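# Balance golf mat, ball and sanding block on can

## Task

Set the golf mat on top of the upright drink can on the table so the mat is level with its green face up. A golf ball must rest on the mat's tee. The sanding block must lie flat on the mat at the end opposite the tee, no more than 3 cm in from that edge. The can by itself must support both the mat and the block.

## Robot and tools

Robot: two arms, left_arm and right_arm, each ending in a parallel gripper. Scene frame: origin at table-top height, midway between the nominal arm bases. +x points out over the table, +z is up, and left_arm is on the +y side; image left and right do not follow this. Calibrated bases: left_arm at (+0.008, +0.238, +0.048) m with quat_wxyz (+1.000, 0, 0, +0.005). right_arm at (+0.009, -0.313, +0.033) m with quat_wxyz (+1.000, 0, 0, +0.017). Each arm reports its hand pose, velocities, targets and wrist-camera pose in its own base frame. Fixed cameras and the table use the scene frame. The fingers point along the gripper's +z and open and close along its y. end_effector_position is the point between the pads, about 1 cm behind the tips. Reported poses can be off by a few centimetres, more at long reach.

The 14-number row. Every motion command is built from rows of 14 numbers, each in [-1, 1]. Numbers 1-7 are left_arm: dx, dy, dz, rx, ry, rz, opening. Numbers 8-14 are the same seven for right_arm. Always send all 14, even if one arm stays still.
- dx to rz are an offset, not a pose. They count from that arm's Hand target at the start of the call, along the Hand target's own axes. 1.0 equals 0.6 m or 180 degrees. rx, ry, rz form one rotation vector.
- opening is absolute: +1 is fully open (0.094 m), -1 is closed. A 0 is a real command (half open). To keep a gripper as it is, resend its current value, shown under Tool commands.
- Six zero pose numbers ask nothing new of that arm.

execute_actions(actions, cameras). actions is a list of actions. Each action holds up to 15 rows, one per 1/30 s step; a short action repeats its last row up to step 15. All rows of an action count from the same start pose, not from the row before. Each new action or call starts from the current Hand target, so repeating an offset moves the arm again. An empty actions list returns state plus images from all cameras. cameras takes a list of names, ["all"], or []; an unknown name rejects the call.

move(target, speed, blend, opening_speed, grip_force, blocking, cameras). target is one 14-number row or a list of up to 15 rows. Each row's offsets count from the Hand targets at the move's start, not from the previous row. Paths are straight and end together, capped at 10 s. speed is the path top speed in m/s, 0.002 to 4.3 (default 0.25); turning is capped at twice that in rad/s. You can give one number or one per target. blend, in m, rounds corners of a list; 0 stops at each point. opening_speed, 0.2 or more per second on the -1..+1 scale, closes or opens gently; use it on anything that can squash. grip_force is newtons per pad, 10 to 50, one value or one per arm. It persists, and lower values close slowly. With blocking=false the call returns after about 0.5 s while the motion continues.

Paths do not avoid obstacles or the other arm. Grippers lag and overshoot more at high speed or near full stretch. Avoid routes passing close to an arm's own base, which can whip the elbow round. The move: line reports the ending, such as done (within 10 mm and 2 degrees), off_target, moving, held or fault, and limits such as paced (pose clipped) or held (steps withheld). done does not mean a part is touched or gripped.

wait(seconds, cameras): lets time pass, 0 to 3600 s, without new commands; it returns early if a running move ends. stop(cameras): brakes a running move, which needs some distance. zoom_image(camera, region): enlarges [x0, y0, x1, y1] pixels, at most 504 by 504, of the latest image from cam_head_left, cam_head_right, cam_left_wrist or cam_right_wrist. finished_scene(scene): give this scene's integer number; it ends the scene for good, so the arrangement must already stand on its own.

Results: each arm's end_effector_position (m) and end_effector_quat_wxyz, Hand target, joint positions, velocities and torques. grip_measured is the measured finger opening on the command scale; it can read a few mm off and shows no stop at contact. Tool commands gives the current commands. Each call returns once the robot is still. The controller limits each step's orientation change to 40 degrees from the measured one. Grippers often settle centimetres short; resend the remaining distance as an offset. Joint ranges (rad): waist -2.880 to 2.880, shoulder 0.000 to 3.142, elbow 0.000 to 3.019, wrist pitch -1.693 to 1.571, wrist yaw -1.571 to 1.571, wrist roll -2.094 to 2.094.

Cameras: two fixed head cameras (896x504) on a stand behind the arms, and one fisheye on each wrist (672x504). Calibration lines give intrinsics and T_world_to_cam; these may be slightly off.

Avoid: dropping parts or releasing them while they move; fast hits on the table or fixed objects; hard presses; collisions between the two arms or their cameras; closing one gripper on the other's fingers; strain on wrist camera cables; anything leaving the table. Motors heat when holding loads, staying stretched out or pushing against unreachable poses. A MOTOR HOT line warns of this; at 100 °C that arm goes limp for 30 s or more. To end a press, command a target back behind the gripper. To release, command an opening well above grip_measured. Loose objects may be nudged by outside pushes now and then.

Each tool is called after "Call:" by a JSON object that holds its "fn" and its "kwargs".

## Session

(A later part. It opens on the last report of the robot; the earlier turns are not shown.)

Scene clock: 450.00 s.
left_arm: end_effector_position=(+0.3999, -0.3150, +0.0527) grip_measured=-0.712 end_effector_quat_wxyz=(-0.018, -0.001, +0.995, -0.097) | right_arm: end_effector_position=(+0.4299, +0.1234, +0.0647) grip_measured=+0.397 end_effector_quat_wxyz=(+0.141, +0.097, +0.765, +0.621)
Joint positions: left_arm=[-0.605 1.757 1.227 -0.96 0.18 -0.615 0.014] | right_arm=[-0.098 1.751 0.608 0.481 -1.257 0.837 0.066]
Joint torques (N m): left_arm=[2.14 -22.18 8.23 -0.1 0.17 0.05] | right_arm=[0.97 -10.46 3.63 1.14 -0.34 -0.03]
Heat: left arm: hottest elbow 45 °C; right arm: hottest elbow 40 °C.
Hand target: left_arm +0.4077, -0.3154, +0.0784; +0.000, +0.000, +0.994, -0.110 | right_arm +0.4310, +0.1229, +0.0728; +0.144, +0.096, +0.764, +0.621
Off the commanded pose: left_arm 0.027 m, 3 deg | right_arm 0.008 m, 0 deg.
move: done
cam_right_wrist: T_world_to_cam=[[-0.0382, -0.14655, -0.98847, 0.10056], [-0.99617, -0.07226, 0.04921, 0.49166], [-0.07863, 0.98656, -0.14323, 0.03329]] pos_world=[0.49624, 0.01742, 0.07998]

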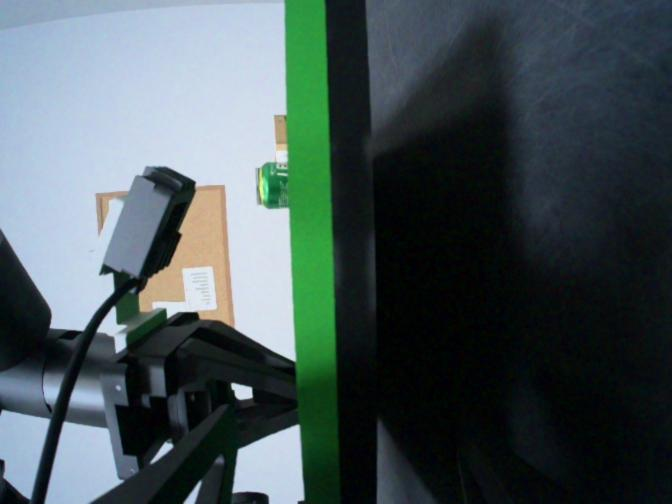

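Call:
{"fn": "move", "kwargs": {"target": [0.0,0.0,0,0,0,0,-0.9, -0.12,-0.003,0.05,0,0,0.009,0.4], "speed": 0.06, "cameras": ["cam_right_wrist","cam_head_right"]}}

Scene clock: 455.30 s.
left_arm: end_effector_position=(+0.3999, -0.3150, +0.0527) grip_measured=-0.712 end_effector_quat_wxyz=(-0.018, -0.001, +0.995, -0.097) | right_arm: end_effector_position=(+0.4957, +0.1224, +0.0695) grip_measured=+0.398 end_effector_quat_wxyz=(+0.136, +0.112, +0.763, +0.622)
Joint positions: left_arm=[-0.605 1.757 1.227 -0.96 0.18 -0.615 0.014] | right_arm=[-0.085 1.839 0.785 0.437 -1.236 0.91 0.066]
Joint torques (N m): left_arm=[1.96 -22.12 8.24 -0.21 0.18 0.05] | right_arm=[3.19 -9.11 6.97 1.42 -0.34 -0.06]
Heat: left arm: hottest elbow 45 °C; right arm: hottest elbow 40 °C.
Hand target: left_arm +0.4077, -0.3154, +0.0784; +0.000, +0.000, +0.994, -0.110 | right_arm +0.5090, +0.1267, +0.0727; +0.135, +0.107, +0.763, +0.623
Off the commanded pose: left_arm 0.027 m, 3 deg | right_arm 0.014 m, 1 deg.
move: off_target (right_arm)
cam_right_wrist: T_world_to_cam=[[-0.0645, -0.13715, -0.98845, 0.11947], [-0.99579, -0.05576, 0.07271, 0.55293], [-0.06509, 0.98898, -0.13298, 0.0324]] pos_world=[0.56041, 0.01517, 0.08219]
Images, in order (width x height): cam_head_right 896x504, cam_right_wrist 672x504.

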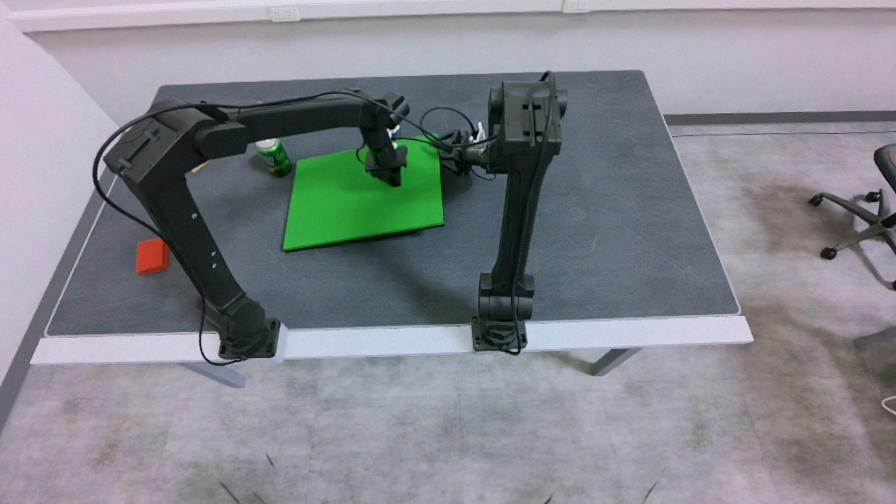

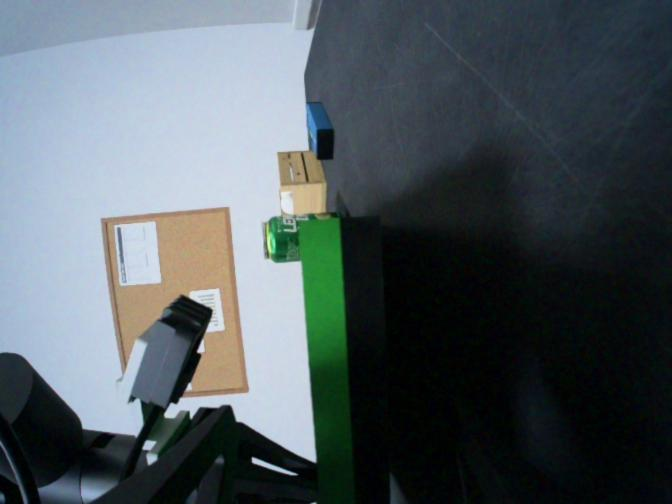

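Call:
{"fn": "move", "kwargs": {"target": [0.0,0.0,0,0,0,0,-0.9, 0,0.002,0.022,0,0,-0.014,0.4], "speed": 0.05, "cameras": ["cam_right_wrist"]}}

Scene clock: 459.57 s.
left_arm: end_effector_position=(+0.3999, -0.3150, +0.0527) grip_measured=-0.712 end_effector_quat_wxyz=(-0.018, -0.001, +0.995, -0.097) | right_arm: end_effector_position=(+0.4978, +0.1354, +0.0651) grip_measured=+0.398 end_effector_quat_wxyz=(+0.137, +0.104, +0.767, +0.618)
Joint positions: left_arm=[-0.605 1.757 1.227 -0.96 0.18 -0.615 0.014] | right_arm=[-0.055 1.852 0.792 0.453 -1.213 0.911 0.066]
Joint torques (N m): left_arm=[2.08 -21.77 8.16 -0.14 0.16 0.05] | right_arm=[2.2 -9.41 6.8 2.63 -0.33 -0.09]
Heat: left arm: hottest elbow 45 °C; right arm: hottest elbow 41 °C.
Hand target: left_arm +0.4077, -0.3154, +0.0784; +0.000, +0.000, +0.994, -0.110 | right_arm +0.5135, +0.1391, +0.0715; +0.149, +0.090, +0.765, +0.620
Off the commanded pose: left_arm 0.027 m, 3 deg | right_arm 0.017 m, 2 deg.
move: off_target (right_arm)
cam_right_wrist: T_world_to_cam=[[-0.05507, -0.15103, -0.98699, 0.11416], [-0.99566, -0.06598, 0.06565, 0.55788], [-0.07504, 0.98633, -0.14674, 0.02528]] pos_world=[0.56364, 0.02912, 0.07976]

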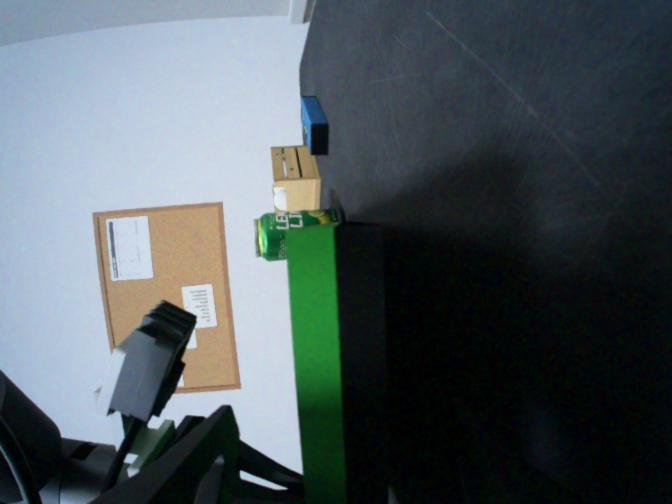

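Call:
{"fn": "move", "kwargs": {"target": [0.0,0.0,0,0,0,0,-0.9, 0,0,0,0,0,0,-0.85], "opening_speed": 0.5, "cameras": ["cam_right_wrist"]}}

Scene clock: 463.27 s.
left_arm: end_effector_position=(+0.3999, -0.3151, +0.0533) grip_measured=-0.712 end_effector_quat_wxyz=(-0.018, -0.001, +0.995, -0.097) | right_arm: end_effector_position=(+0.4979, +0.1353, +0.0641) grip_measured=-0.664 end_effector_quat_wxyz=(+0.136, +0.106, +0.768, +0.617)
Joint positions: left_arm=[-0.605 1.756 1.227 -0.961 0.18 -0.615 0.014] | right_arm=[-0.055 1.854 0.792 0.453 -1.211 0.912 0.016]
Joint torques (N m): left_arm=[1.9 -22.01 8.2 -0.1 0.14 0.05] | right_arm=[2.08 -9.64 6.9 2.52 -0.41 -0.12]
Heat: left arm: hottest elbow 44 °C; right arm: hottest elbow 41 °C.
Hand target: left_arm +0.4078, -0.3155, +0.0784; +0.000, +0.000, +0.994, -0.110 | right_arm +0.5135, +0.1391, +0.0715; +0.149, +0.090, +0.765, +0.620
Off the commanded pose: left_arm 0.026 m, 3 deg | right_arm 0.018 m, 2 deg.
move: done
cam_right_wrist: T_world_to_cam=[[-0.05796, -0.15157, -0.98675, 0.11466], [-0.9956, -0.06415, 0.06833, 0.55764], [-0.07366, 0.98636, -0.14719, 0.02457]] pos_world=[0.56364, 0.02891, 0.07865]

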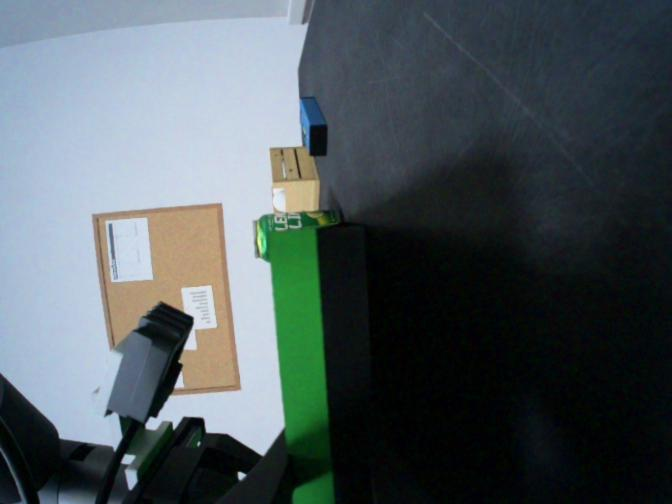

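Call:
{"fn": "move", "kwargs": {"target": [0.0,0.0,0,0,0,0,-0.9, -0.005,0.033,-0.008,0,0,0,-0.85], "speed": 0.05}}

Call:
{"fn": "move", "kwargs": {"target": [0.0,0.0,0,0,0,0,0.1, 0,0,0,0,0,0,-0.85], "opening_speed": 0.6}}

Call:
{"fn": "move", "kwargs": {"target": [0.0,0.0,-0.2,0,0,0,0.1, 0,0,0,0,0,0,-0.85], "speed": 0.12, "cameras": ["cam_left_wrist","cam_head_left","cam_right_wrist"]}}

Scene clock: 465.90 s.
left_arm: end_effector_position=(+0.3997, -0.3150, +0.0556) grip_measured=-0.712 end_effector_quat_wxyz=(-0.017, -0.001, +0.995, -0.098) | right_arm: end_effector_position=(+0.4976, +0.1353, +0.0668) grip_measured=-0.668 end_effector_quat_wxyz=(+0.132, +0.109, +0.768, +0.617)
Joint positions: left_arm=[-0.605 1.751 1.227 -0.963 0.18 -0.615 0.014] | right_arm=[-0.055 1.844 0.794 0.429 -1.212 0.912 0.016]
Joint torques (N m): left_arm=[2.02 -21.3 8.27 -0.05 0.11 0.05] | right_arm=[1.14 -12.63 6.87 0.94 -0.49 -0.11]
Heat: left arm: hottest elbow 44 °C; right arm: hottest elbow 41 °C.
Hand target: left_arm +0.4077, -0.3155, +0.0783; +0.000, +0.000, +0.994, -0.110 | right_arm +0.5137, +0.1380, +0.0920; +0.149, +0.090, +0.765, +0.620
Off the commanded pose: left_arm 0.024 m, 2 deg | right_arm 0.030 m, 3 deg.
move: off_target (right_arm)

Scene clock: 467.93 s.
left_arm: end_effector_position=(+0.4010, -0.3159, +0.0684) grip_measured=+0.097 end_effector_quat_wxyz=(-0.007, +0.000, +0.994, -0.105) | right_arm: end_effector_position=(+0.4977, +0.1353, +0.0670) grip_measured=-0.668 end_effector_quat_wxyz=(+0.132, +0.109, +0.769, +0.617)
Joint positions: left_arm=[-0.605 1.725 1.227 -0.964 0.18 -0.615 0.052] | right_arm=[-0.055 1.843 0.794 0.427 -1.211 0.91 0.016]
Joint torques (N m): left_arm=[2.2 -19.08 8.46 0.12 0.12 0.04] | right_arm=[1.49 -12.75 6.97 1.1 -0.53 -0.12]
Heat: left arm: hottest elbow 44 °C; right arm: hottest elbow 41 °C.
Hand target: left_arm +0.4076, -0.3155, +0.0783; +0.000, +0.000, +0.994, -0.109 | right_arm +0.5138, +0.1380, +0.0922; +0.149, +0.090, +0.765, +0.620
Off the commanded pose: left_arm 0.012 m, 1 deg | right_arm 0.030 m, 3 deg.
move: done

Scene clock: 469.60 s.
left_arm: end_effector_position=(+0.3941, -0.2851, +0.1737) grip_measured=+0.098 end_effector_quat_wxyz=(-0.018, -0.002, +0.995, -0.097) | right_arm: end_effector_position=(+0.4977, +0.1353, +0.0670) grip_measured=-0.668 end_effector_quat_wxyz=(+0.132, +0.109, +0.769, +0.617)
Joint positions: left_arm=[-0.56 1.587 1.35 -1.259 0.184 -0.571 0.052] | right_arm=[-0.055 1.843 0.794 0.427 -1.211 0.91 0.016]
Joint torques (N m): left_arm=[2.02 -17.61 11.54 -0.06 0.21 0.09] | right_arm=[1.49 -11.93 7.15 1.14 -0.43 -0.04]
Heat: left arm: hottest elbow 44 °C; right arm: hottest elbow 41 °C.
Hand target: left_arm +0.4077, -0.2893, +0.1953; +0.000, +0.000, +0.994, -0.110 | right_arm +0.5138, +0.1380, +0.0922; +0.149, +0.090, +0.765, +0.620
Off the commanded pose: left_arm 0.026 m, 3 deg | right_arm 0.030 m, 3 deg.
move: off_target (left_arm)
cam_left_wrist: T_world_to_cam=[[-0.07432, -0.98742, 0.13953, -0.27289], [-0.87012, 0.13256, 0.47468, 0.35138], [-0.4872, -0.08613, -0.86903, 0.42629]] pos_world=[0.49315, -0.27933, 0.24175]
cam_right_wrist: T_world_to_cam=[[-0.06852, -0.1516, -0.98606, 0.12271], [-0.99478, -0.06454, 0.07905, 0.55619], [-0.07563, 0.98633, -0.14638, 0.02594]] pos_world=[0.56366, 0.02892, 0.08083]
Images, in order (width x height): cam_head_left 896x504, cam_left_wrist 672x504, cam_right_wrist 672x504.

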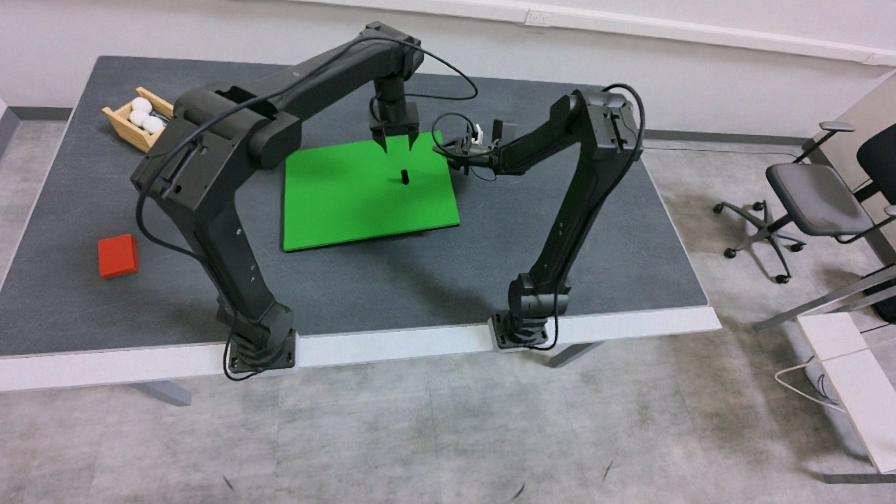

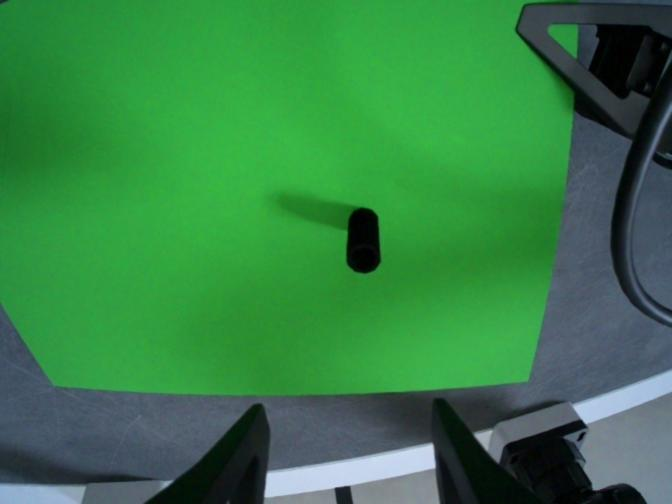

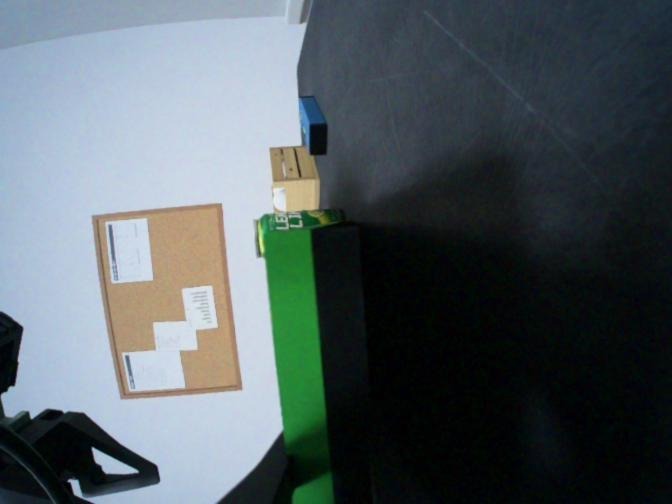

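Call:
{"fn": "move", "kwargs": {"target": [0.0,0.0,0,0,0,0,0.1, -0.065,-0.043,-0.184,0,0,0,-0.85], "speed": 0.06, "cameras": ["cam_left_wrist","cam_head_left","cam_right_wrist"]}}

Scene clock: 474.47 s.
left_arm: end_effector_position=(+0.3940, -0.2850, +0.1737) grip_measured=+0.098 end_effector_quat_wxyz=(-0.018, -0.002, +0.995, -0.097) | right_arm: end_effector_position=(+0.4940, +0.0294, +0.0747) grip_measured=-0.669 end_effector_quat_wxyz=(+0.129, +0.107, +0.769, +0.617)
Joint positions: left_arm=[-0.56 1.587 1.35 -1.259 0.184 -0.571 0.052] | right_arm=[-0.29 1.853 0.978 -0.444 -1.357 0.19 0.016]
Joint torques (N m): left_arm=[2.14 -17.26 11.56 -0.03 0.2 0.06] | right_arm=[0.44 -10.7 8.53 0.21 -1.28 -0.24]
Heat: left arm: hottest elbow 45 °C; right arm: hottest elbow 42 °C.
Hand target: left_arm +0.4077, -0.2893, +0.1953; +0.000, +0.000, +0.994, -0.110 | right_arm +0.5141, +0.0181, +0.0921; +0.149, +0.090, +0.765, +0.620
Off the commanded pose: left_arm 0.026 m, 3 deg | right_arm 0.029 m, 3 deg.
move: off_target (right_arm)
cam_left_wrist: T_world_to_cam=[[-0.0746, -0.98742, 0.13938, -0.27272], [-0.86994, 0.13276, 0.47495, 0.35124], [-0.48749, -0.08583, -0.8689, 0.42635]] pos_world=[0.49305, -0.27933, 0.24165]
cam_right_wrist: T_world_to_cam=[[-0.06961, -0.15188, -0.98594, 0.1145], [-0.99415, -0.07123, 0.08117, 0.54479], [-0.08256, 0.98583, -0.14603, 0.13457]] pos_world=[0.56068, -0.07647, 0.08832]
Images, in order (width x height): cam_head_left 896x504, cam_left_wrist 672x504, cam_right_wrist 672x504.

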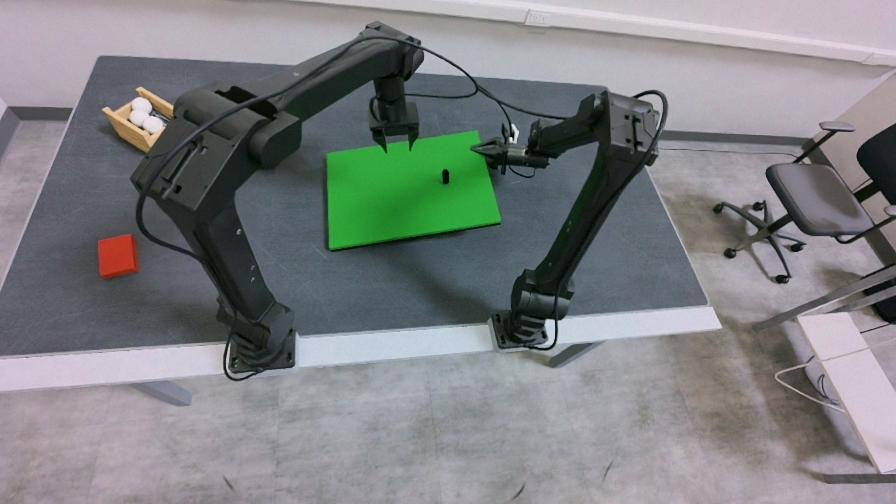

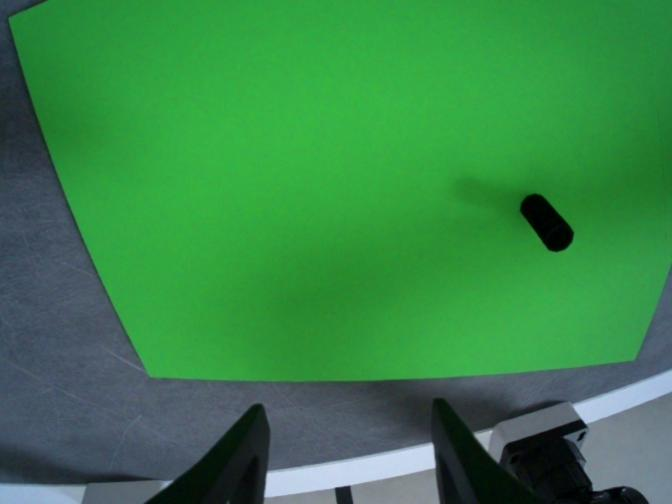

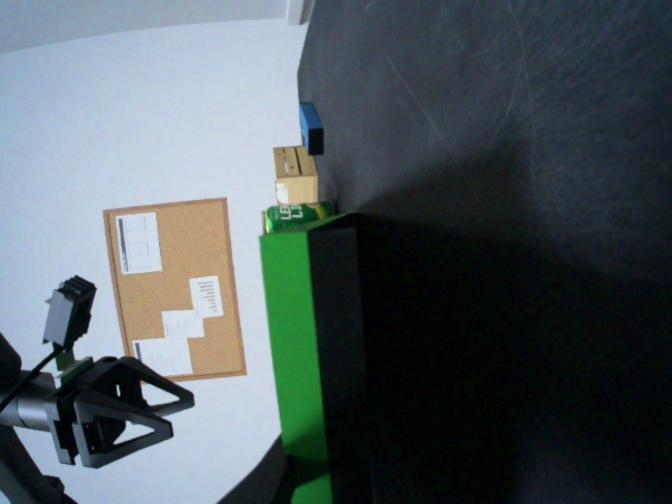

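Call:
{"fn": "move", "kwargs": {"target": [0.0,0.0,0,0,0,0,0.1, 0.022,0.069,-0.013,-0.04,0,-0.068,-0.85], "speed": 0.05, "cameras": ["cam_left_wrist","cam_head_left","cam_right_wrist"]}}

Scene clock: 483.13 s.
left_arm: end_effector_position=(+0.3940, -0.2850, +0.1737) grip_measured=+0.098 end_effector_quat_wxyz=(-0.018, -0.002, +0.995, -0.097) | right_arm: end_effector_position=(+0.4901, +0.0321, +0.1022) grip_measured=-0.669 end_effector_quat_wxyz=(+0.189, +0.025, +0.737, +0.649)
Joint positions: left_arm=[-0.56 1.587 1.35 -1.259 0.184 -0.571 0.052] | right_arm=[-0.294 1.837 0.978 -0.448 -1.481 0.014 0.016]
Joint torques (N m): left_arm=[1.85 -17.03 11.51 -0.05 0.21 0.05] | right_arm=[0.73 -13.92 6.22 0.16 -1.36 -0.37]
Heat: left arm: hottest elbow 47 °C; right arm: hottest elbow 43 °C.
Hand target: left_arm +0.4077, -0.2893, +0.1953; +0.000, +0.000, +0.994, -0.110 | right_arm +0.4971, +0.0239, +0.1323; +0.220, -0.001, +0.730, +0.647
Off the commanded pose: left_arm 0.026 m, 3 deg | right_arm 0.032 m, 5 deg.
move: off_target (right_arm)
cam_left_wrist: T_world_to_cam=[[-0.0746, -0.98742, 0.13938, -0.27272], [-0.86994, 0.13276, 0.47495, 0.35124], [-0.48749, -0.08583, -0.8689, 0.42635]] pos_world=[0.49305, -0.27933, 0.24165]
cam_right_wrist: T_world_to_cam=[[0.14528, -0.09592, -0.98473, 0.03454], [-0.98345, -0.12287, -0.13312, 0.55722], [-0.10823, 0.98778, -0.11218, 0.14468]] pos_world=[0.55864, -0.07113, 0.12442]
Images, in order (width x height): cam_head_left 896x504, cam_left_wrist 672x504, cam_right_wrist 672x504.

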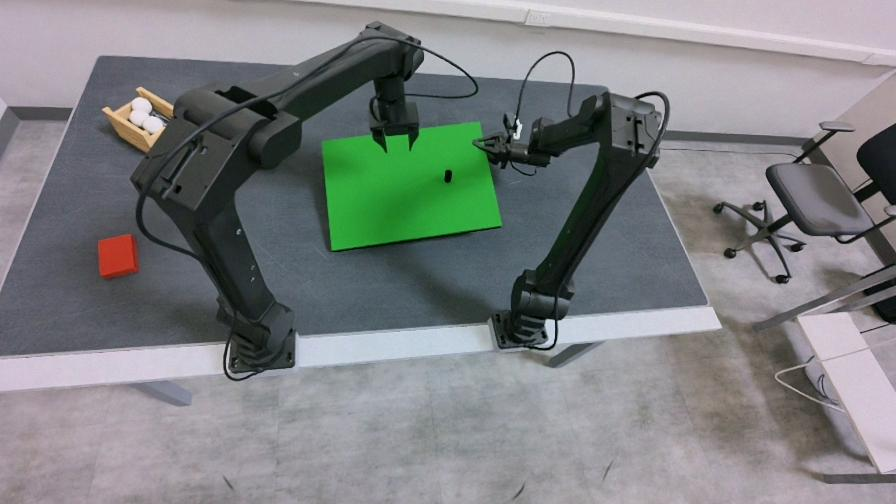

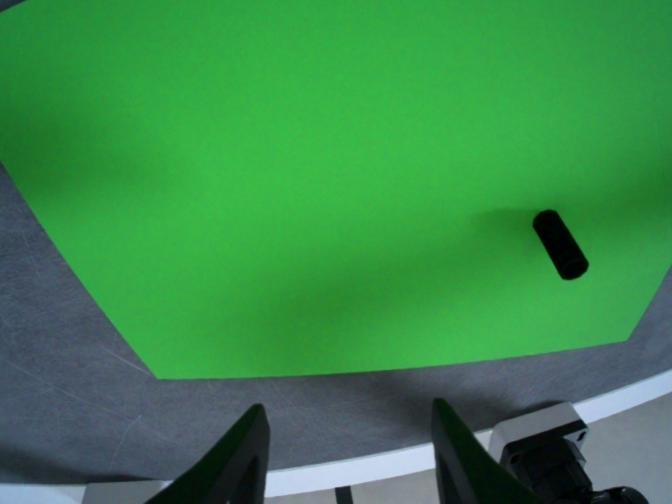

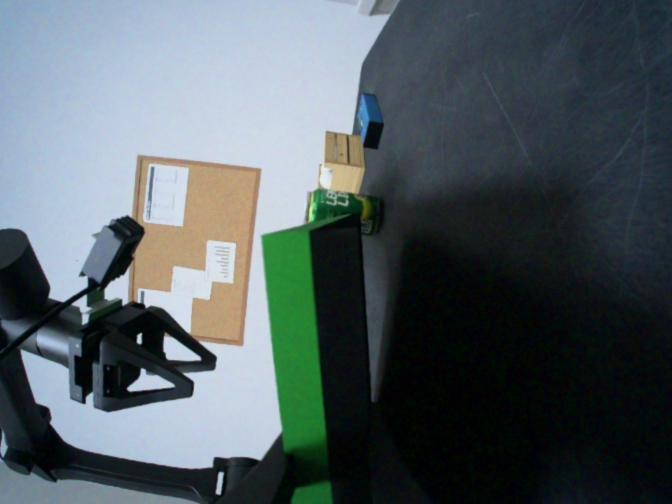

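Call:
{"fn": "move", "kwargs": {"target": [0.0,0.0,0,0,0,0,0.1, -0.0125,0.102,-0.004,-0.04,0,-0.085,-0.85], "speed": 0.05, "cameras": ["cam_left_wrist","cam_head_left","cam_right_wrist"]}}

Scene clock: 489.33 s.
left_arm: end_effector_position=(+0.3940, -0.2850, +0.1737) grip_measured=+0.098 end_effector_quat_wxyz=(-0.018, -0.002, +0.995, -0.097) | right_arm: end_effector_position=(+0.4839, +0.0347, +0.1645) grip_measured=-0.670 end_effector_quat_wxyz=(+0.273, -0.071, +0.706, +0.649)
Joint positions: left_arm=[-0.56 1.587 1.35 -1.259 0.184 -0.571 0.052] | right_arm=[-0.294 1.721 0.972 -0.448 -1.562 -0.124 0.016]
Joint torques (N m): left_arm=[2.02 -17.2 11.62 -0.09 0.22 0.06] | right_arm=[0.73 -12.86 6.32 1.52 -1.3 -0.39]
Heat: left arm: hottest elbow 48 °C; right arm: hottest elbow 43 °C.
Hand target: left_arm +0.4077, -0.2893, +0.1953; +0.000, +0.000, +0.994, -0.110 | right_arm +0.4855, +0.0295, +0.1927; +0.303, -0.112, +0.681, +0.657
Off the commanded pose: left_arm 0.026 m, 3 deg | right_arm 0.029 m, 7 deg.
joint sent to its limit (right arm) — joint 5 (wrist yaw), lower limit. The joint targets are off in orientation, not in position.
move: off_target (right_arm)
cam_left_wrist: T_world_to_cam=[[-0.0746, -0.98742, 0.13938, -0.27272], [-0.86994, 0.13276, 0.47495, 0.35124], [-0.48749, -0.08583, -0.8689, 0.42635]] pos_world=[0.49305, -0.27933, 0.24165]
cam_right_wrist: T_world_to_cam=[[0.39629, -0.08794, -0.9139, -0.03637], [-0.91189, -0.15347, -0.38066, 0.56687], [-0.10678, 0.98423, -0.14101, 0.15257]] pos_world=[0.54763, -0.06636, 0.20405]
Images, in order (width x height): cam_head_left 896x504, cam_left_wrist 672x504, cam_right_wrist 672x504.

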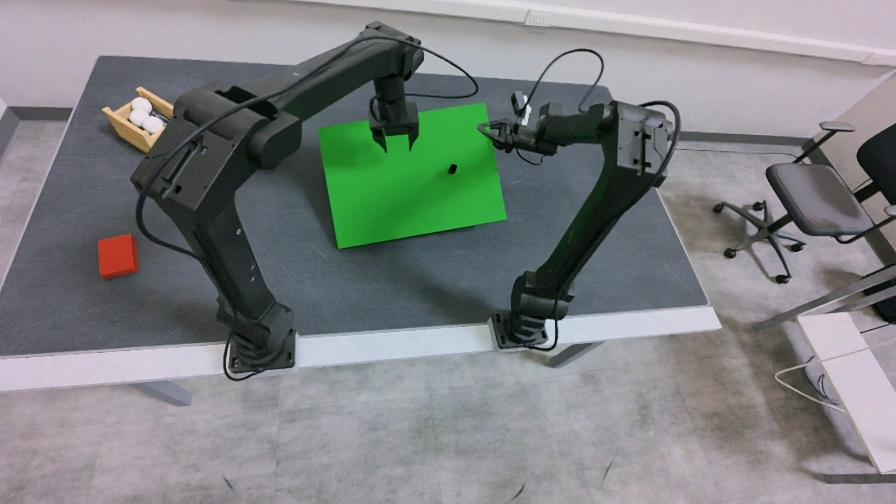

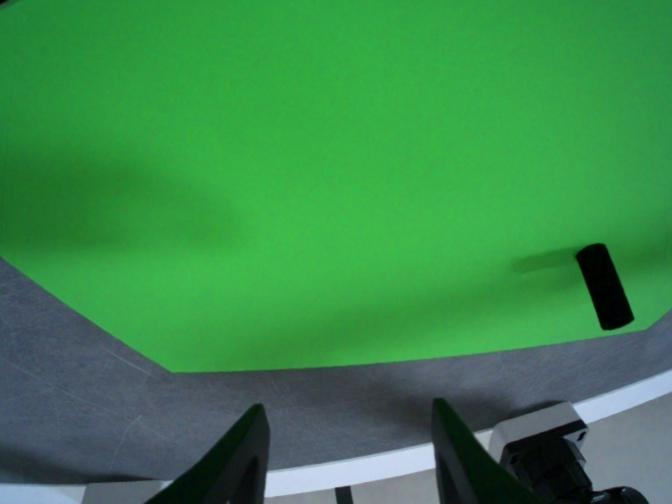

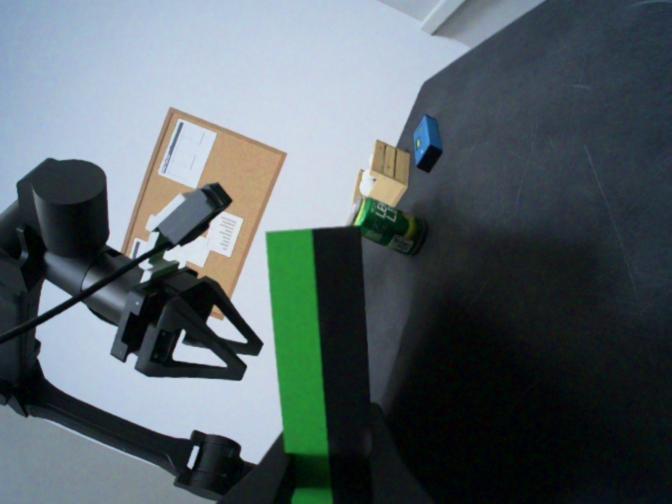

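Call:
{"fn": "move", "kwargs": {"target": [-0.197,0.551,-0.064,-0.07,0,0,1.0, 0,0,0,0,0,0,-0.85], "speed": 0.2, "cameras": ["cam_left_wrist","cam_head_left"]}}

Scene clock: 504.17 s.
left_arm: end_effector_position=(+0.5107, +0.0415, +0.1552) grip_measured=+0.998 end_effector_quat_wxyz=(-0.006, -0.006, +1.000, +0.000) | right_arm: end_effector_position=(+0.4839, +0.0347, +0.1645) grip_measured=-0.670 end_effector_quat_wxyz=(+0.273, -0.072, +0.706, +0.649)
Joint positions: left_arm=[0.082 1.718 1.475 -1.339 0 0.071 0.094] | right_arm=[-0.294 1.721 0.972 -0.448 -1.562 -0.125 0.016]
Joint torques (N m): left_arm=[1.14 -16.56 11.55 -0.28 0.01 0.07] | right_arm=[0.38 -12.92 6.41 1.61 -1.28 -0.4]
Heat: left arm: hottest elbow 49 °C; right arm: hottest elbow 43 °C.
Hand target: left_arm +0.5259, +0.0417, +0.1609; +0.000, +0.000, +1.000, +0.000 | right_arm +0.4855, +0.0295, +0.1927; +0.303, -0.112, +0.681, +0.657
Off the commanded pose: left_arm 0.016 m, 1 deg | right_arm 0.029 m, 6 deg.
joint sent to its limit (right arm) — joint 5 (wrist yaw), lower limit. The joint targets are off in orientation, not in position.
move: off_target (left_arm)
cam_left_wrist: T_world_to_cam=[[-0.07, -0.996, -0.0555, 0.08925], [-0.88174, 0.03575, 0.47038, 0.42903], [-0.46652, 0.08186, -0.88072, 0.47942]] pos_world=[0.60819, 0.0343, 0.22538]
Images, in order (width x height): cam_head_left 896x504, cam_left_wrist 672x504.

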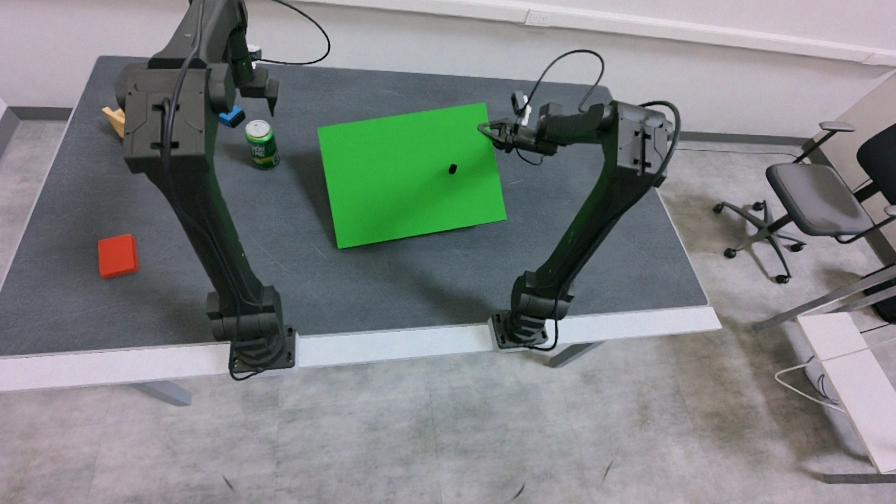

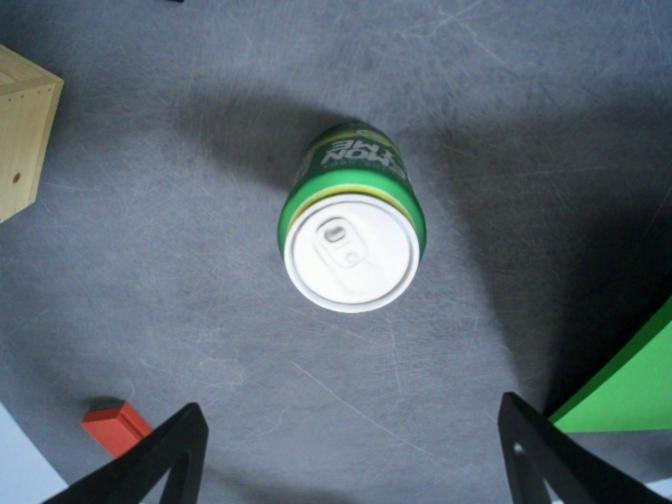

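Call:
{"fn": "move", "kwargs": {"target": [-0.010,0,0.205,0,0,0,1.0, 0,0,0,0,0,0,-0.85], "speed": 0.12, "cameras": ["cam_left_wrist"]}}

Scene clock: 507.27 s.
left_arm: end_effector_position=(+0.5329, +0.0433, +0.0518) grip_measured=+0.998 end_effector_quat_wxyz=(+0.008, -0.005, +1.000, +0.001) | right_arm: end_effector_position=(+0.4839, +0.0347, +0.1645) grip_measured=-0.670 end_effector_quat_wxyz=(+0.273, -0.072, +0.706, +0.649)
Joint positions: left_arm=[0.082 1.851 1.372 -1.076 0 0.071 0.094] | right_arm=[-0.294 1.721 0.972 -0.448 -1.562 -0.125 0.016]
Joint torques (N m): left_arm=[1.2 -18.26 6.75 0.73 0 0.04] | right_arm=[0.85 -13.33 6.01 1.31 -1.33 -0.4]
Heat: left arm: hottest elbow 48 °C; right arm: hottest elbow 43 °C.
Hand target: left_arm +0.5319, +0.0418, +0.0379; +0.000, +0.000, +1.000, +0.000 | right_arm +0.4855, +0.0295, +0.1927; +0.303, -0.112, +0.681, +0.657
Off the commanded pose: left_arm 0.014 m, 1 deg | right_arm 0.029 m, 6 deg.
joint sent to its limit (right arm) — joint 5 (wrist yaw), lower limit. The joint targets are off in orientation, not in position.
move: off_target (left_arm)
cam_left_wrist: T_world_to_cam=[[-0.06877, -0.99584, -0.0597, 0.0864], [-0.89441, 0.03503, 0.44587, 0.50519], [-0.44193, 0.08406, -0.8931, 0.38593]] pos_world=[0.62834, 0.03591, 0.12458]

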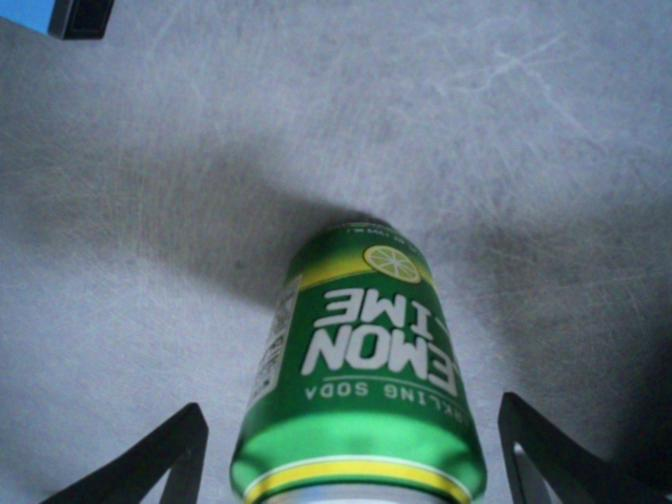

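Call:
{"fn": "move", "kwargs": {"target": [0.008,0,0.025,0,0,0,1.0, 0,0,0,0,0,0,-0.85], "speed": 0.1}}

Call:
{"fn": "move", "kwargs": {"target": [0,0,0,0,0,0,0.34, 0,0,0,0,0,0,-0.85], "grip_force": [20, 50], "cameras": ["cam_left_wrist"]}}

Scene clock: 509.00 s.
left_arm: end_effector_position=(+0.5296, +0.0430, +0.0389) grip_measured=+0.998 end_effector_quat_wxyz=(+0.010, -0.005, +1.000, +0.001) | right_arm: end_effector_position=(+0.4839, +0.0347, +0.1645) grip_measured=-0.670 end_effector_quat_wxyz=(+0.273, -0.072, +0.706, +0.649)
Joint positions: left_arm=[0.082 1.856 1.342 -1.035 0 0.071 0.094] | right_arm=[-0.294 1.721 0.972 -0.448 -1.562 -0.125 0.016]
Joint torques (N m): left_arm=[1.08 -17.9 6.56 0.83 0.02 0.04] | right_arm=[1.2 -13.86 6.28 1.37 -1.3 -0.39]
Heat: left arm: hottest elbow 48 °C; right arm: hottest elbow 43 °C.
Hand target: left_arm +0.5270, +0.0418, +0.0227; +0.000, +0.000, +1.000, +0.000 | right_arm +0.4855, +0.0295, +0.1927; +0.303, -0.112, +0.681, +0.657
Off the commanded pose: left_arm 0.016 m, 1 deg | right_arm 0.029 m, 6 deg.
joint sent to its limit (right arm) — joint 5 (wrist yaw), lower limit. The joint targets are off in orientation, not in position.
move: off_target (left_arm)

Scene clock: 511.50 s.
left_arm: end_effector_position=(+0.5296, +0.0429, +0.0389) grip_measured=+0.415 end_effector_quat_wxyz=(+0.010, -0.005, +1.000, +0.001) | right_arm: end_effector_position=(+0.4839, +0.0347, +0.1645) grip_measured=-0.670 end_effector_quat_wxyz=(+0.273, -0.072, +0.706, +0.649)
Joint positions: left_arm=[0.082 1.856 1.342 -1.035 0 0.072 0.066] | right_arm=[-0.294 1.721 0.972 -0.448 -1.562 -0.125 0.016]
Joint torques (N m): left_arm=[1.26 -17.73 6.5 0.85 0 0.04] | right_arm=[0.38 -13.16 6.38 1.44 -1.3 -0.34]
Heat: left arm: hottest elbow 48 °C; right arm: hottest elbow 43 °C.
Hand target: left_arm +0.5270, +0.0418, +0.0227; +0.000, +0.000, +1.000, +0.000 | right_arm +0.4855, +0.0295, +0.1927; +0.303, -0.112, +0.681, +0.657
Off the commanded pose: left_arm 0.016 m, 1 deg | right_arm 0.029 m, 6 deg.
joint sent to its limit (right arm) — joint 5 (wrist yaw), lower limit. The joint targets are off in orientation, not in position.
grip_force (N): 20, 50
move: done
cam_left_wrist: T_world_to_cam=[[-0.06923, -0.99579, -0.06001, 0.08535], [-0.89663, 0.03574, 0.44134, 0.50934], [-0.43734, 0.08436, -0.89533, 0.37076]] pos_world=[0.62475, 0.03551, 0.11228]

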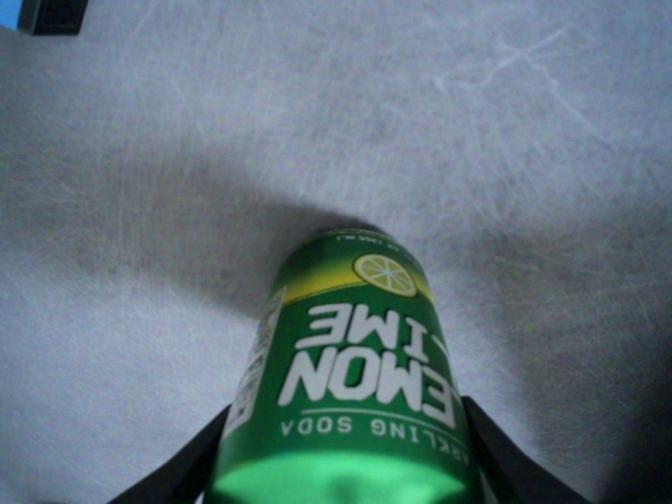

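Call:
{"fn": "move", "kwargs": {"target": [[0,0,-0.083,0,0,0,0.34, 0,0,0,0,0,0,-0.85],[-0.238,-0.033,-0.083,0,0,0,0.34, 0,0,0,0,0,0,-0.85],[-0.21,-0.437,-0.083,0,0,0,0.34, 0,0,0,0,0,0,-0.85],[-0.167,-0.52,-0.083,0,0,0,0.34, 0,0,0,0,0,0,-0.85]], "speed": 0.15, "blend": [0.01,0.03,0.03,0], "cameras": ["cam_left_wrist","cam_head_left","cam_head_right"]}}

Scene clock: 518.37 s.
left_arm: end_effector_position=(+0.6087, -0.2663, +0.0518) grip_measured=+0.415 end_effector_quat_wxyz=(-0.021, +0.006, +1.000, +0.008) | right_arm: end_effector_position=(+0.4839, +0.0347, +0.1645) grip_measured=-0.670 end_effector_quat_wxyz=(+0.273, -0.072, +0.706, +0.649)
Joint positions: left_arm=[-0.411 2.219 1.977 -1.373 0.002 -0.399 0.066] | right_arm=[-0.294 1.721 0.972 -0.448 -1.562 -0.125 0.016]
Joint torques (N m): left_arm=[1.79 -26.17 12.45 -0.59 -0.13 -0.13] | right_arm=[0.73 -13.1 6.17 1.43 -1.31 -0.42]
Heat: left arm: hottest elbow 48 °C; right arm: hottest elbow 43 °C.
Hand target: left_arm +0.6272, -0.2703, +0.0725; +0.000, +0.000, +1.000, +0.000 | right_arm +0.4855, +0.0295, +0.1927; +0.303, -0.112, +0.681, +0.657
Off the commanded pose: left_arm 0.028 m, 3 deg | right_arm 0.029 m, 6 deg.
joint sent to its limit (right arm) — joint 5 (wrist yaw), lower limit. The joint targets are off in orientation, not in position.
grip_force (N): 20, 50
move: off_target (left_arm); blend cut to 0.028 m at target 3
cam_left_wrist: T_world_to_cam=[[-0.09586, -0.99296, -0.06961, -0.19898], [-0.86623, 0.04876, 0.49727, 0.56758], [-0.49037, 0.10797, -0.8648, 0.47996]] pos_world=[0.70794, -0.27707, 0.11897]
Images, in order (width x height): cam_head_left 896x504, cam_head_right 896x504, cam_left_wrist 672x504.

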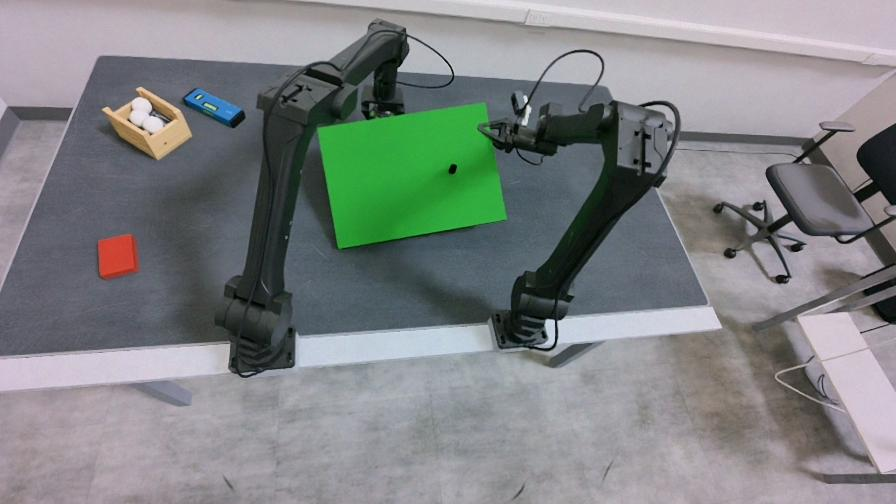

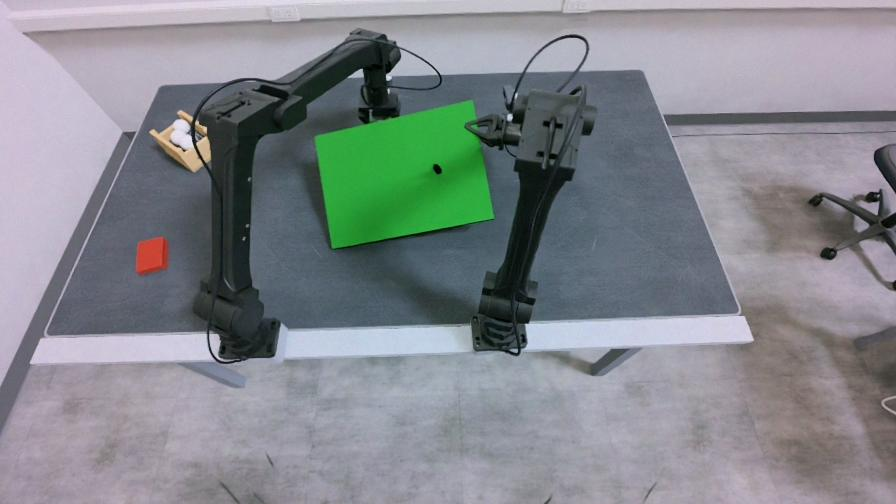

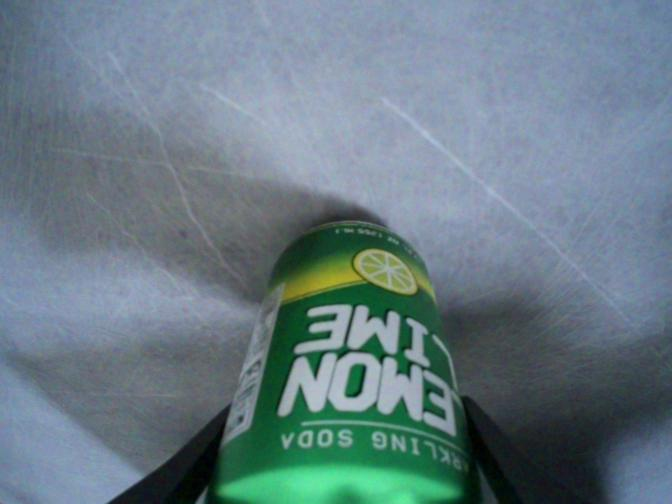

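Call:
{"fn": "move", "kwargs": {"target": [0,0,0.09,0,0,0,0.34, 0,0,0,0,0,0,-0.85], "speed": 0.06, "cameras": ["cam_left_wrist"]}}

Scene clock: 521.17 s.
left_arm: end_effector_position=(+0.6256, -0.2737, +0.0451) grip_measured=+0.415 end_effector_quat_wxyz=(+0.010, +0.006, +1.000, -0.005) | right_arm: end_effector_position=(+0.4839, +0.0347, +0.1645) grip_measured=-0.670 end_effector_quat_wxyz=(+0.273, -0.072, +0.706, +0.649)
Joint positions: left_arm=[-0.411 2.229 1.977 -1.295 0.002 -0.4 0.066] | right_arm=[-0.294 1.721 0.972 -0.448 -1.562 -0.125 0.016]
Joint torques (N m): left_arm=[1.55 -23.3 7.47 1.1 -0.11 -0.09] | right_arm=[0.38 -13.51 6.28 1.28 -1.3 -0.41]
Heat: left arm: hottest elbow 49 °C; right arm: hottest elbow 43 °C.
Hand target: left_arm +0.6271, -0.2703, +0.0184; +0.000, +0.000, +1.000, +0.000 | right_arm +0.4855, +0.0295, +0.1927; +0.303, -0.112, +0.681, +0.657
Off the commanded pose: left_arm 0.027 m, 2 deg | right_arm 0.029 m, 6 deg.
joint sent to its limit (right arm) — joint 5 (wrist yaw), lower limit. The joint targets are off in orientation, not in position.
grip_force (N): 20, 50
move: off_target (left_arm)
cam_left_wrist: T_world_to_cam=[[-0.09104, -0.99467, -0.0485, -0.20956], [-0.89551, 0.06046, 0.44091, 0.61005], [-0.43563, 0.08357, -0.89624, 0.44377]] pos_world=[0.72054, -0.28242, 0.11859]

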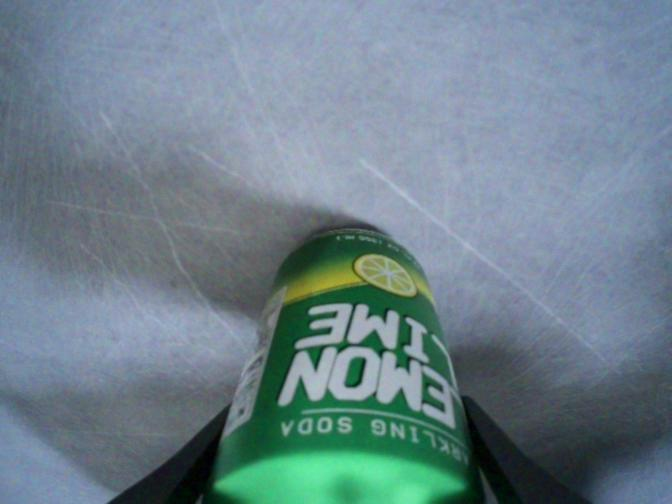

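Call:
{"fn": "move", "kwargs": {"target": [0.01,0,0.035,0,0,0,0.34, 0,0,0,0,0,0,-0.85], "speed": 0.05, "cameras": ["cam_right_wrist", "cam_left_wrist"]}}

Scene clock: 523.00 s.
left_arm: end_effector_position=(+0.6287, -0.2742, +0.0414) grip_measured=+0.415 end_effector_quat_wxyz=(+0.025, +0.004, +1.000, -0.009) | right_arm: end_effector_position=(+0.4839, +0.0347, +0.1645) grip_measured=-0.670 end_effector_quat_wxyz=(+0.273, -0.072, +0.706, +0.649)
Joint positions: left_arm=[-0.411 2.22 1.949 -1.248 -0.003 -0.403 0.066] | right_arm=[-0.294 1.721 0.972 -0.448 -1.562 -0.125 0.016]
Joint torques (N m): left_arm=[1.38 -22.18 5.67 1.46 0.06 -0.11] | right_arm=[1.08 -13.39 6.08 1.29 -1.35 -0.32]
Heat: left arm: hottest elbow 49 °C; right arm: hottest elbow 43 °C.
Hand target: left_arm +0.6212, -0.2703, -0.0025; +0.000, +0.000, +1.000, +0.000 | right_arm +0.4855, +0.0295, +0.1927; +0.303, -0.112, +0.681, +0.657
Off the commanded pose: left_arm 0.045 m, 3 deg | right_arm 0.029 m, 6 deg.
joint sent to its limit (right arm) — joint 5 (wrist yaw), lower limit. The joint targets are off in orientation, not in position.
grip_force (N): 20, 50
move: off_target (left_arm)
cam_left_wrist: T_world_to_cam=[[-0.08656, -0.99532, -0.04305, -0.21319], [-0.90789, 0.06102, 0.41474, 0.62348], [-0.41017, 0.07498, -0.90892, 0.42396]] pos_world=[0.72149, -0.28203, 0.11759]
cam_right_wrist: T_world_to_cam=[[0.39691, -0.08815, -0.91361, -0.03669], [-0.91163, -0.15356, -0.38124, 0.56688], [-0.10669, 0.9842, -0.14131, 0.15259]] pos_world=[0.54763, -0.06636, 0.20416]
Images, in order (width x height): cam_left_wrist 672x504, cam_right_wrist 672x504.

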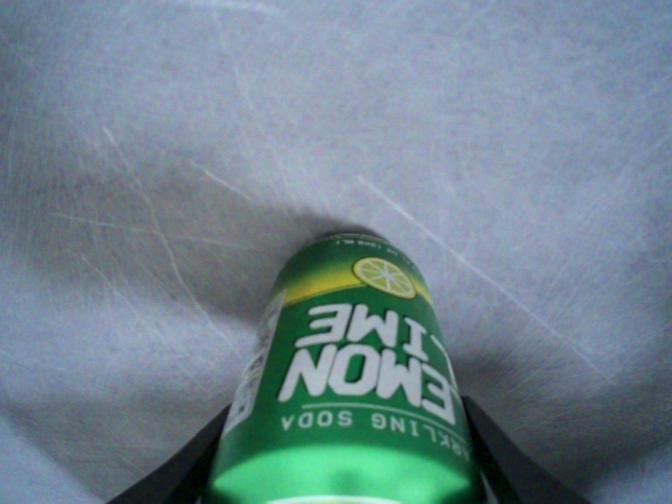

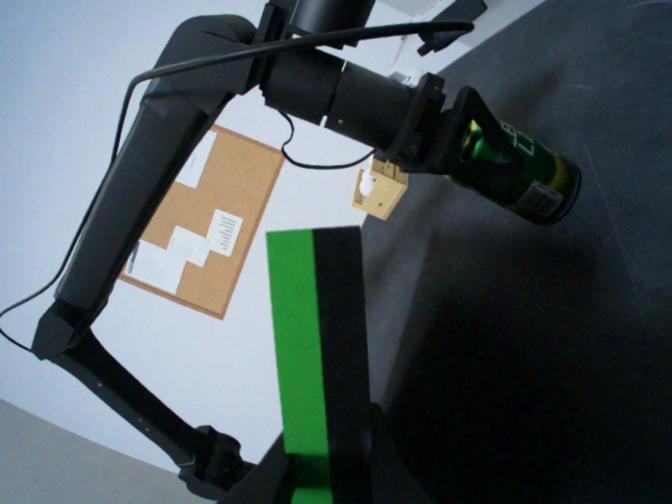

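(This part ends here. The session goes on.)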